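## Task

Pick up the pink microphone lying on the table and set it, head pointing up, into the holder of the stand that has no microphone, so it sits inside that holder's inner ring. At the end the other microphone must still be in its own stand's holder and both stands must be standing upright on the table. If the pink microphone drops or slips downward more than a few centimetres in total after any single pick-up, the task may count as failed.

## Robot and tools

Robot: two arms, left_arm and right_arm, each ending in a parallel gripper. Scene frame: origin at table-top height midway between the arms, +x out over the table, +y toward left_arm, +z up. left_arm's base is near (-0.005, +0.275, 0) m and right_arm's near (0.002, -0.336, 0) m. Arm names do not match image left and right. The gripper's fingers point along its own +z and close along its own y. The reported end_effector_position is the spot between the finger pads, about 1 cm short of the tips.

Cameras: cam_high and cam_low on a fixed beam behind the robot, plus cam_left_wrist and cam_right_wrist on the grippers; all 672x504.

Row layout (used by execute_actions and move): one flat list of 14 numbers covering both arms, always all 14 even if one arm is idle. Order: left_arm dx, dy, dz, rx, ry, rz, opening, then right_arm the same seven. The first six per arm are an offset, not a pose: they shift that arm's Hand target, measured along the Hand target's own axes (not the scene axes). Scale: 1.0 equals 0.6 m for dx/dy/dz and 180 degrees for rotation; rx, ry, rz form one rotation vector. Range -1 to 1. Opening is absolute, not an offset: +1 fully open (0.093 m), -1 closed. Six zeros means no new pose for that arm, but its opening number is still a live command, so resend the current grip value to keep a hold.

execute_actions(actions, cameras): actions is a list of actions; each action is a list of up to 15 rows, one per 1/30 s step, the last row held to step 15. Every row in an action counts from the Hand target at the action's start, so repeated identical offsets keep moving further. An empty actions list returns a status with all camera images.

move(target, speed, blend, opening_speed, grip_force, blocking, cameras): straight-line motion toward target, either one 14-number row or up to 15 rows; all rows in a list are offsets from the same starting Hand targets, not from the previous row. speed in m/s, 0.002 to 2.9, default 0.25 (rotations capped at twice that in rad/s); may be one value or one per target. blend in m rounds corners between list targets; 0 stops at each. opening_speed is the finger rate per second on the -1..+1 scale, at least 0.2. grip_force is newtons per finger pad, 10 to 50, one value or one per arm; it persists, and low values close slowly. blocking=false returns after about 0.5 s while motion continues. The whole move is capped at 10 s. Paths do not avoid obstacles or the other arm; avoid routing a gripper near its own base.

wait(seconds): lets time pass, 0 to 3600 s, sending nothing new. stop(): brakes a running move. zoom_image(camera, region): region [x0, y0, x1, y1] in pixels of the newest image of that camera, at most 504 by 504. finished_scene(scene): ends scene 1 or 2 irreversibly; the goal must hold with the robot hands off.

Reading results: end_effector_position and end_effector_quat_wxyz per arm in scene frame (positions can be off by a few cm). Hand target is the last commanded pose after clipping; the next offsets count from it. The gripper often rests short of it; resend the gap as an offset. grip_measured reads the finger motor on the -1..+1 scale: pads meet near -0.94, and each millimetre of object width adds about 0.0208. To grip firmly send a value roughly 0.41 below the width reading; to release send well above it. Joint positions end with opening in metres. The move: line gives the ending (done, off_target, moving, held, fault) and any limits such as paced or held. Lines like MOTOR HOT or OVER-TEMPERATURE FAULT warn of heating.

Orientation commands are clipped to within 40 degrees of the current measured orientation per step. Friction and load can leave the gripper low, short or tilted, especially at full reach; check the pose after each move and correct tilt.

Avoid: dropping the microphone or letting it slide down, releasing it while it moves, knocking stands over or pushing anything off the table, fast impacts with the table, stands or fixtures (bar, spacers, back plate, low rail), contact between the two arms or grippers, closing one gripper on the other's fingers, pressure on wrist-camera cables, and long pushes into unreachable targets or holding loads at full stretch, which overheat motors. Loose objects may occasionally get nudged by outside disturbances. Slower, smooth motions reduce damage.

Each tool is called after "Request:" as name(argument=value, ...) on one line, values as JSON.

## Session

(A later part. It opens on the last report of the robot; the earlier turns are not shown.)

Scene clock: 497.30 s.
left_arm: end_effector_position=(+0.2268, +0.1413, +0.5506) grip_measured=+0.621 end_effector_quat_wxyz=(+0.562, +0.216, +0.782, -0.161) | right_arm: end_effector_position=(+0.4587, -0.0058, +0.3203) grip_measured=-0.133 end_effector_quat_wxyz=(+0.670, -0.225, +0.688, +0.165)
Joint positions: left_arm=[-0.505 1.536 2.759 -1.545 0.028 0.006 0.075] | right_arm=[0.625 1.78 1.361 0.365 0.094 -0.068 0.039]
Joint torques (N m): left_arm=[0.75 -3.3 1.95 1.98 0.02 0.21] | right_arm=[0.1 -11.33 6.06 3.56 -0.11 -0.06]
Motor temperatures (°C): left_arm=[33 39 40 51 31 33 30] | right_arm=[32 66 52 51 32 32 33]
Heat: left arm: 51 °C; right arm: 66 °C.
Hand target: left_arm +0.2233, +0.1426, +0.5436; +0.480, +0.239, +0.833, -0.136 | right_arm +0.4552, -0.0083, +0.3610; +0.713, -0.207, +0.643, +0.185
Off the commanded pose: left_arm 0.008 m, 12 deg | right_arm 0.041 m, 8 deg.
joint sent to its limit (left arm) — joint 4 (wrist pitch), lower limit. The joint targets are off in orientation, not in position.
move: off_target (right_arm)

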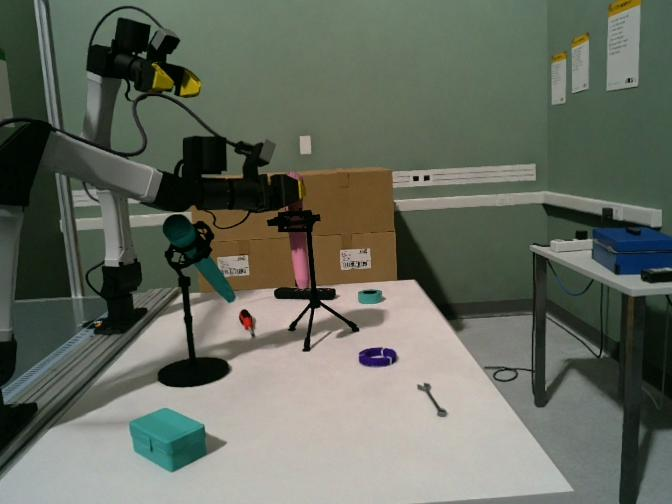

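Request:
move(target=[[0,0,0,0,0,0,0.62,0.012,0,-0.002,0,0,0,-0.9],[0,0,0,0,0,0,0.62,0.012,0,-0.002,0,0,0,0.5]], speed=0.06, opening_speed=0.8, cameras=["cam_low","cam_left_wrist"])

Request:
zoom_image(camera="cam_low", region=[230, 140, 370, 280])

Request:
zoom_image(camera="cam_left_wrist", region=[240, 180, 440, 380])

Scene clock: 509.07 s.
left_arm: end_effector_position=(+0.2268, +0.1413, +0.5506) grip_measured=+0.621 end_effector_quat_wxyz=(+0.562, +0.216, +0.782, -0.161) | right_arm: end_effector_position=(+0.4581, -0.0068, +0.3189) grip_measured=+0.498 end_effector_quat_wxyz=(+0.677, -0.222, +0.681, +0.168)
Joint positions: left_arm=[-0.505 1.536 2.759 -1.545 0.028 0.006 0.075] | right_arm=[0.624 1.78 1.333 0.416 0.094 -0.068 0.069]
Joint torques (N m): left_arm=[0.77 -3.33 2.07 1.92 0.01 0.16] | right_arm=[0.1 -10.88 6.27 3.35 -0.11 -0.09]
Motor temperatures (°C): left_arm=[33 39 40 51 31 33 30] | right_arm=[32 66 51 53 32 32 33]
Heat: left arm: 51 °C; right arm: 66 °C.
Hand target: left_arm +0.2233, +0.1426, +0.5436; +0.480, +0.239, +0.833, -0.136 | right_arm +0.4550, -0.0091, +0.3537; +0.713, -0.207, +0.643, +0.185
Off the commanded pose: left_arm 0.008 m, 12 deg | right_arm 0.035 m, 6 deg.
joint sent to its limit (left arm) — joint 4 (wrist pitch), lower limit. The joint targets are off in orientation, not in position.
move: off_target (right_arm); target 2's new opening was sent with right_arm's hand 0.042 m and 8 deg from that target

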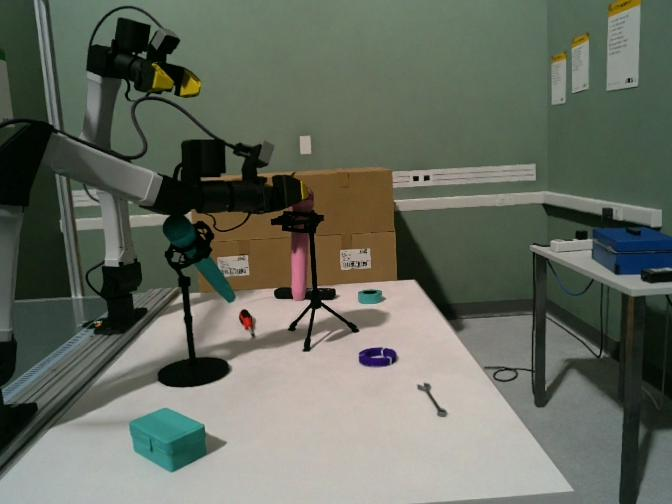

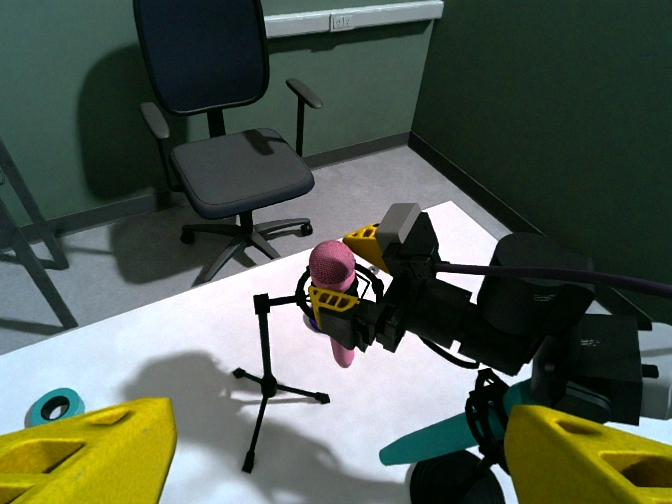

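Scaled by 3.600.

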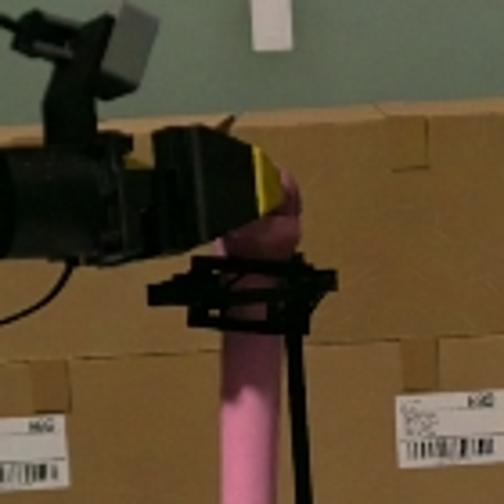

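Scaled by 2.520.

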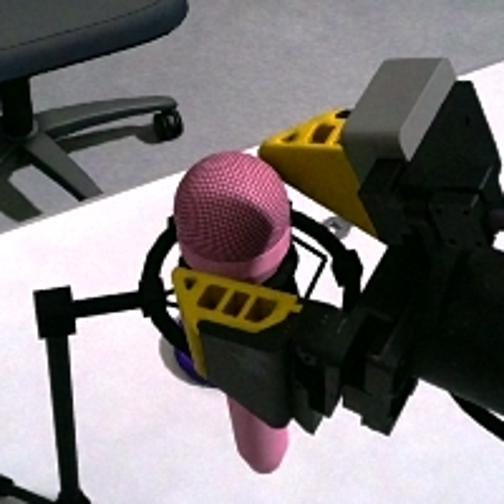

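Request:
move(target=[[0,0,0,0,0,0,0.62,-0.025,0,0,0,0,0,0.7],[0,0,0,0,0,0,0.62,-0.09,0,-0.22,0,0,0,0.7]], speed=[0.06,0.15], cameras=["cam_high","cam_low","cam_left_wrist"])

Scene clock: 517.03 s.
left_arm: end_effector_position=(+0.2268, +0.1413, +0.5506) grip_measured=+0.621 end_effector_quat_wxyz=(+0.562, +0.216, +0.782, -0.161) | right_arm: end_effector_position=(+0.3417, -0.0787, +0.3973) grip_measured=+0.698 end_effector_quat_wxyz=(+0.717, -0.205, +0.640, +0.186)
Joint positions: left_arm=[-0.505 1.536 2.759 -1.545 0.028 0.006 0.075] | right_arm=[0.671 1.242 1.026 0.31 0.134 -0.068 0.079]
Joint torques (N m): left_arm=[0.73 -3.33 2.11 1.94 0.03 0.23] | right_arm=[0.85 -5.08 5.82 2.09 0.04 -0.17]
Motor temperatures (°C): left_arm=[33 39 40 51 31 33 30] | right_arm=[32 66 51 52 31 32 33]
Heat: left arm: 51 °C; right arm: 66 °C.
Hand target: left_arm +0.2233, +0.1426, +0.5436; +0.480, +0.239, +0.833, -0.136 | right_arm +0.3384, -0.0793, +0.3962; +0.713, -0.207, +0.643, +0.185
Off the commanded pose: left_arm 0.008 m, 12 deg | right_arm 0.004 m, 1 deg.
joint sent to its limit (left arm) — joint 4 (wrist pitch), lower limit. The joint targets are off in orientation, not in position.
move: done

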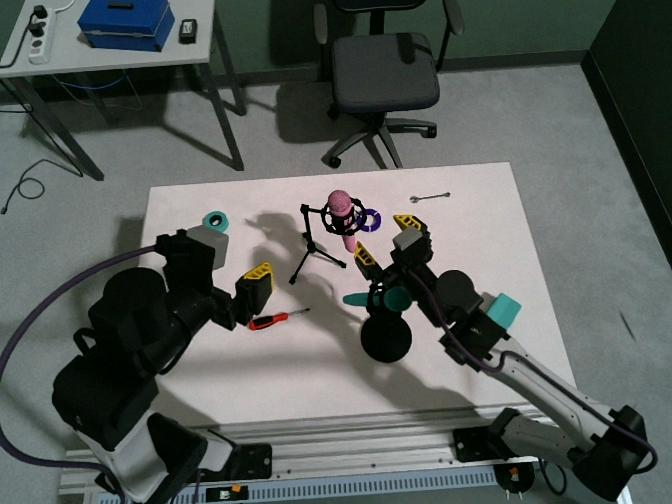

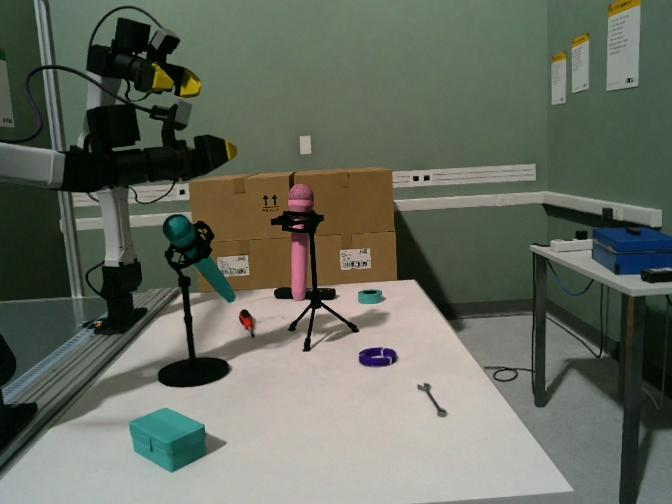

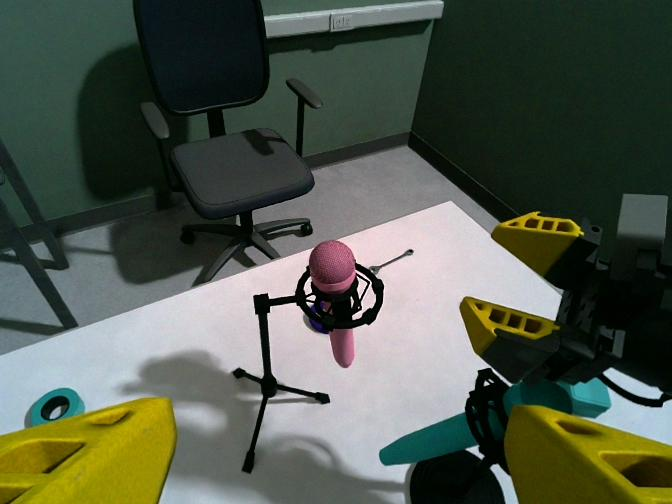

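Seated, clear.

Request:
finished_scene(scene=1)

The scene is finished: the task was done.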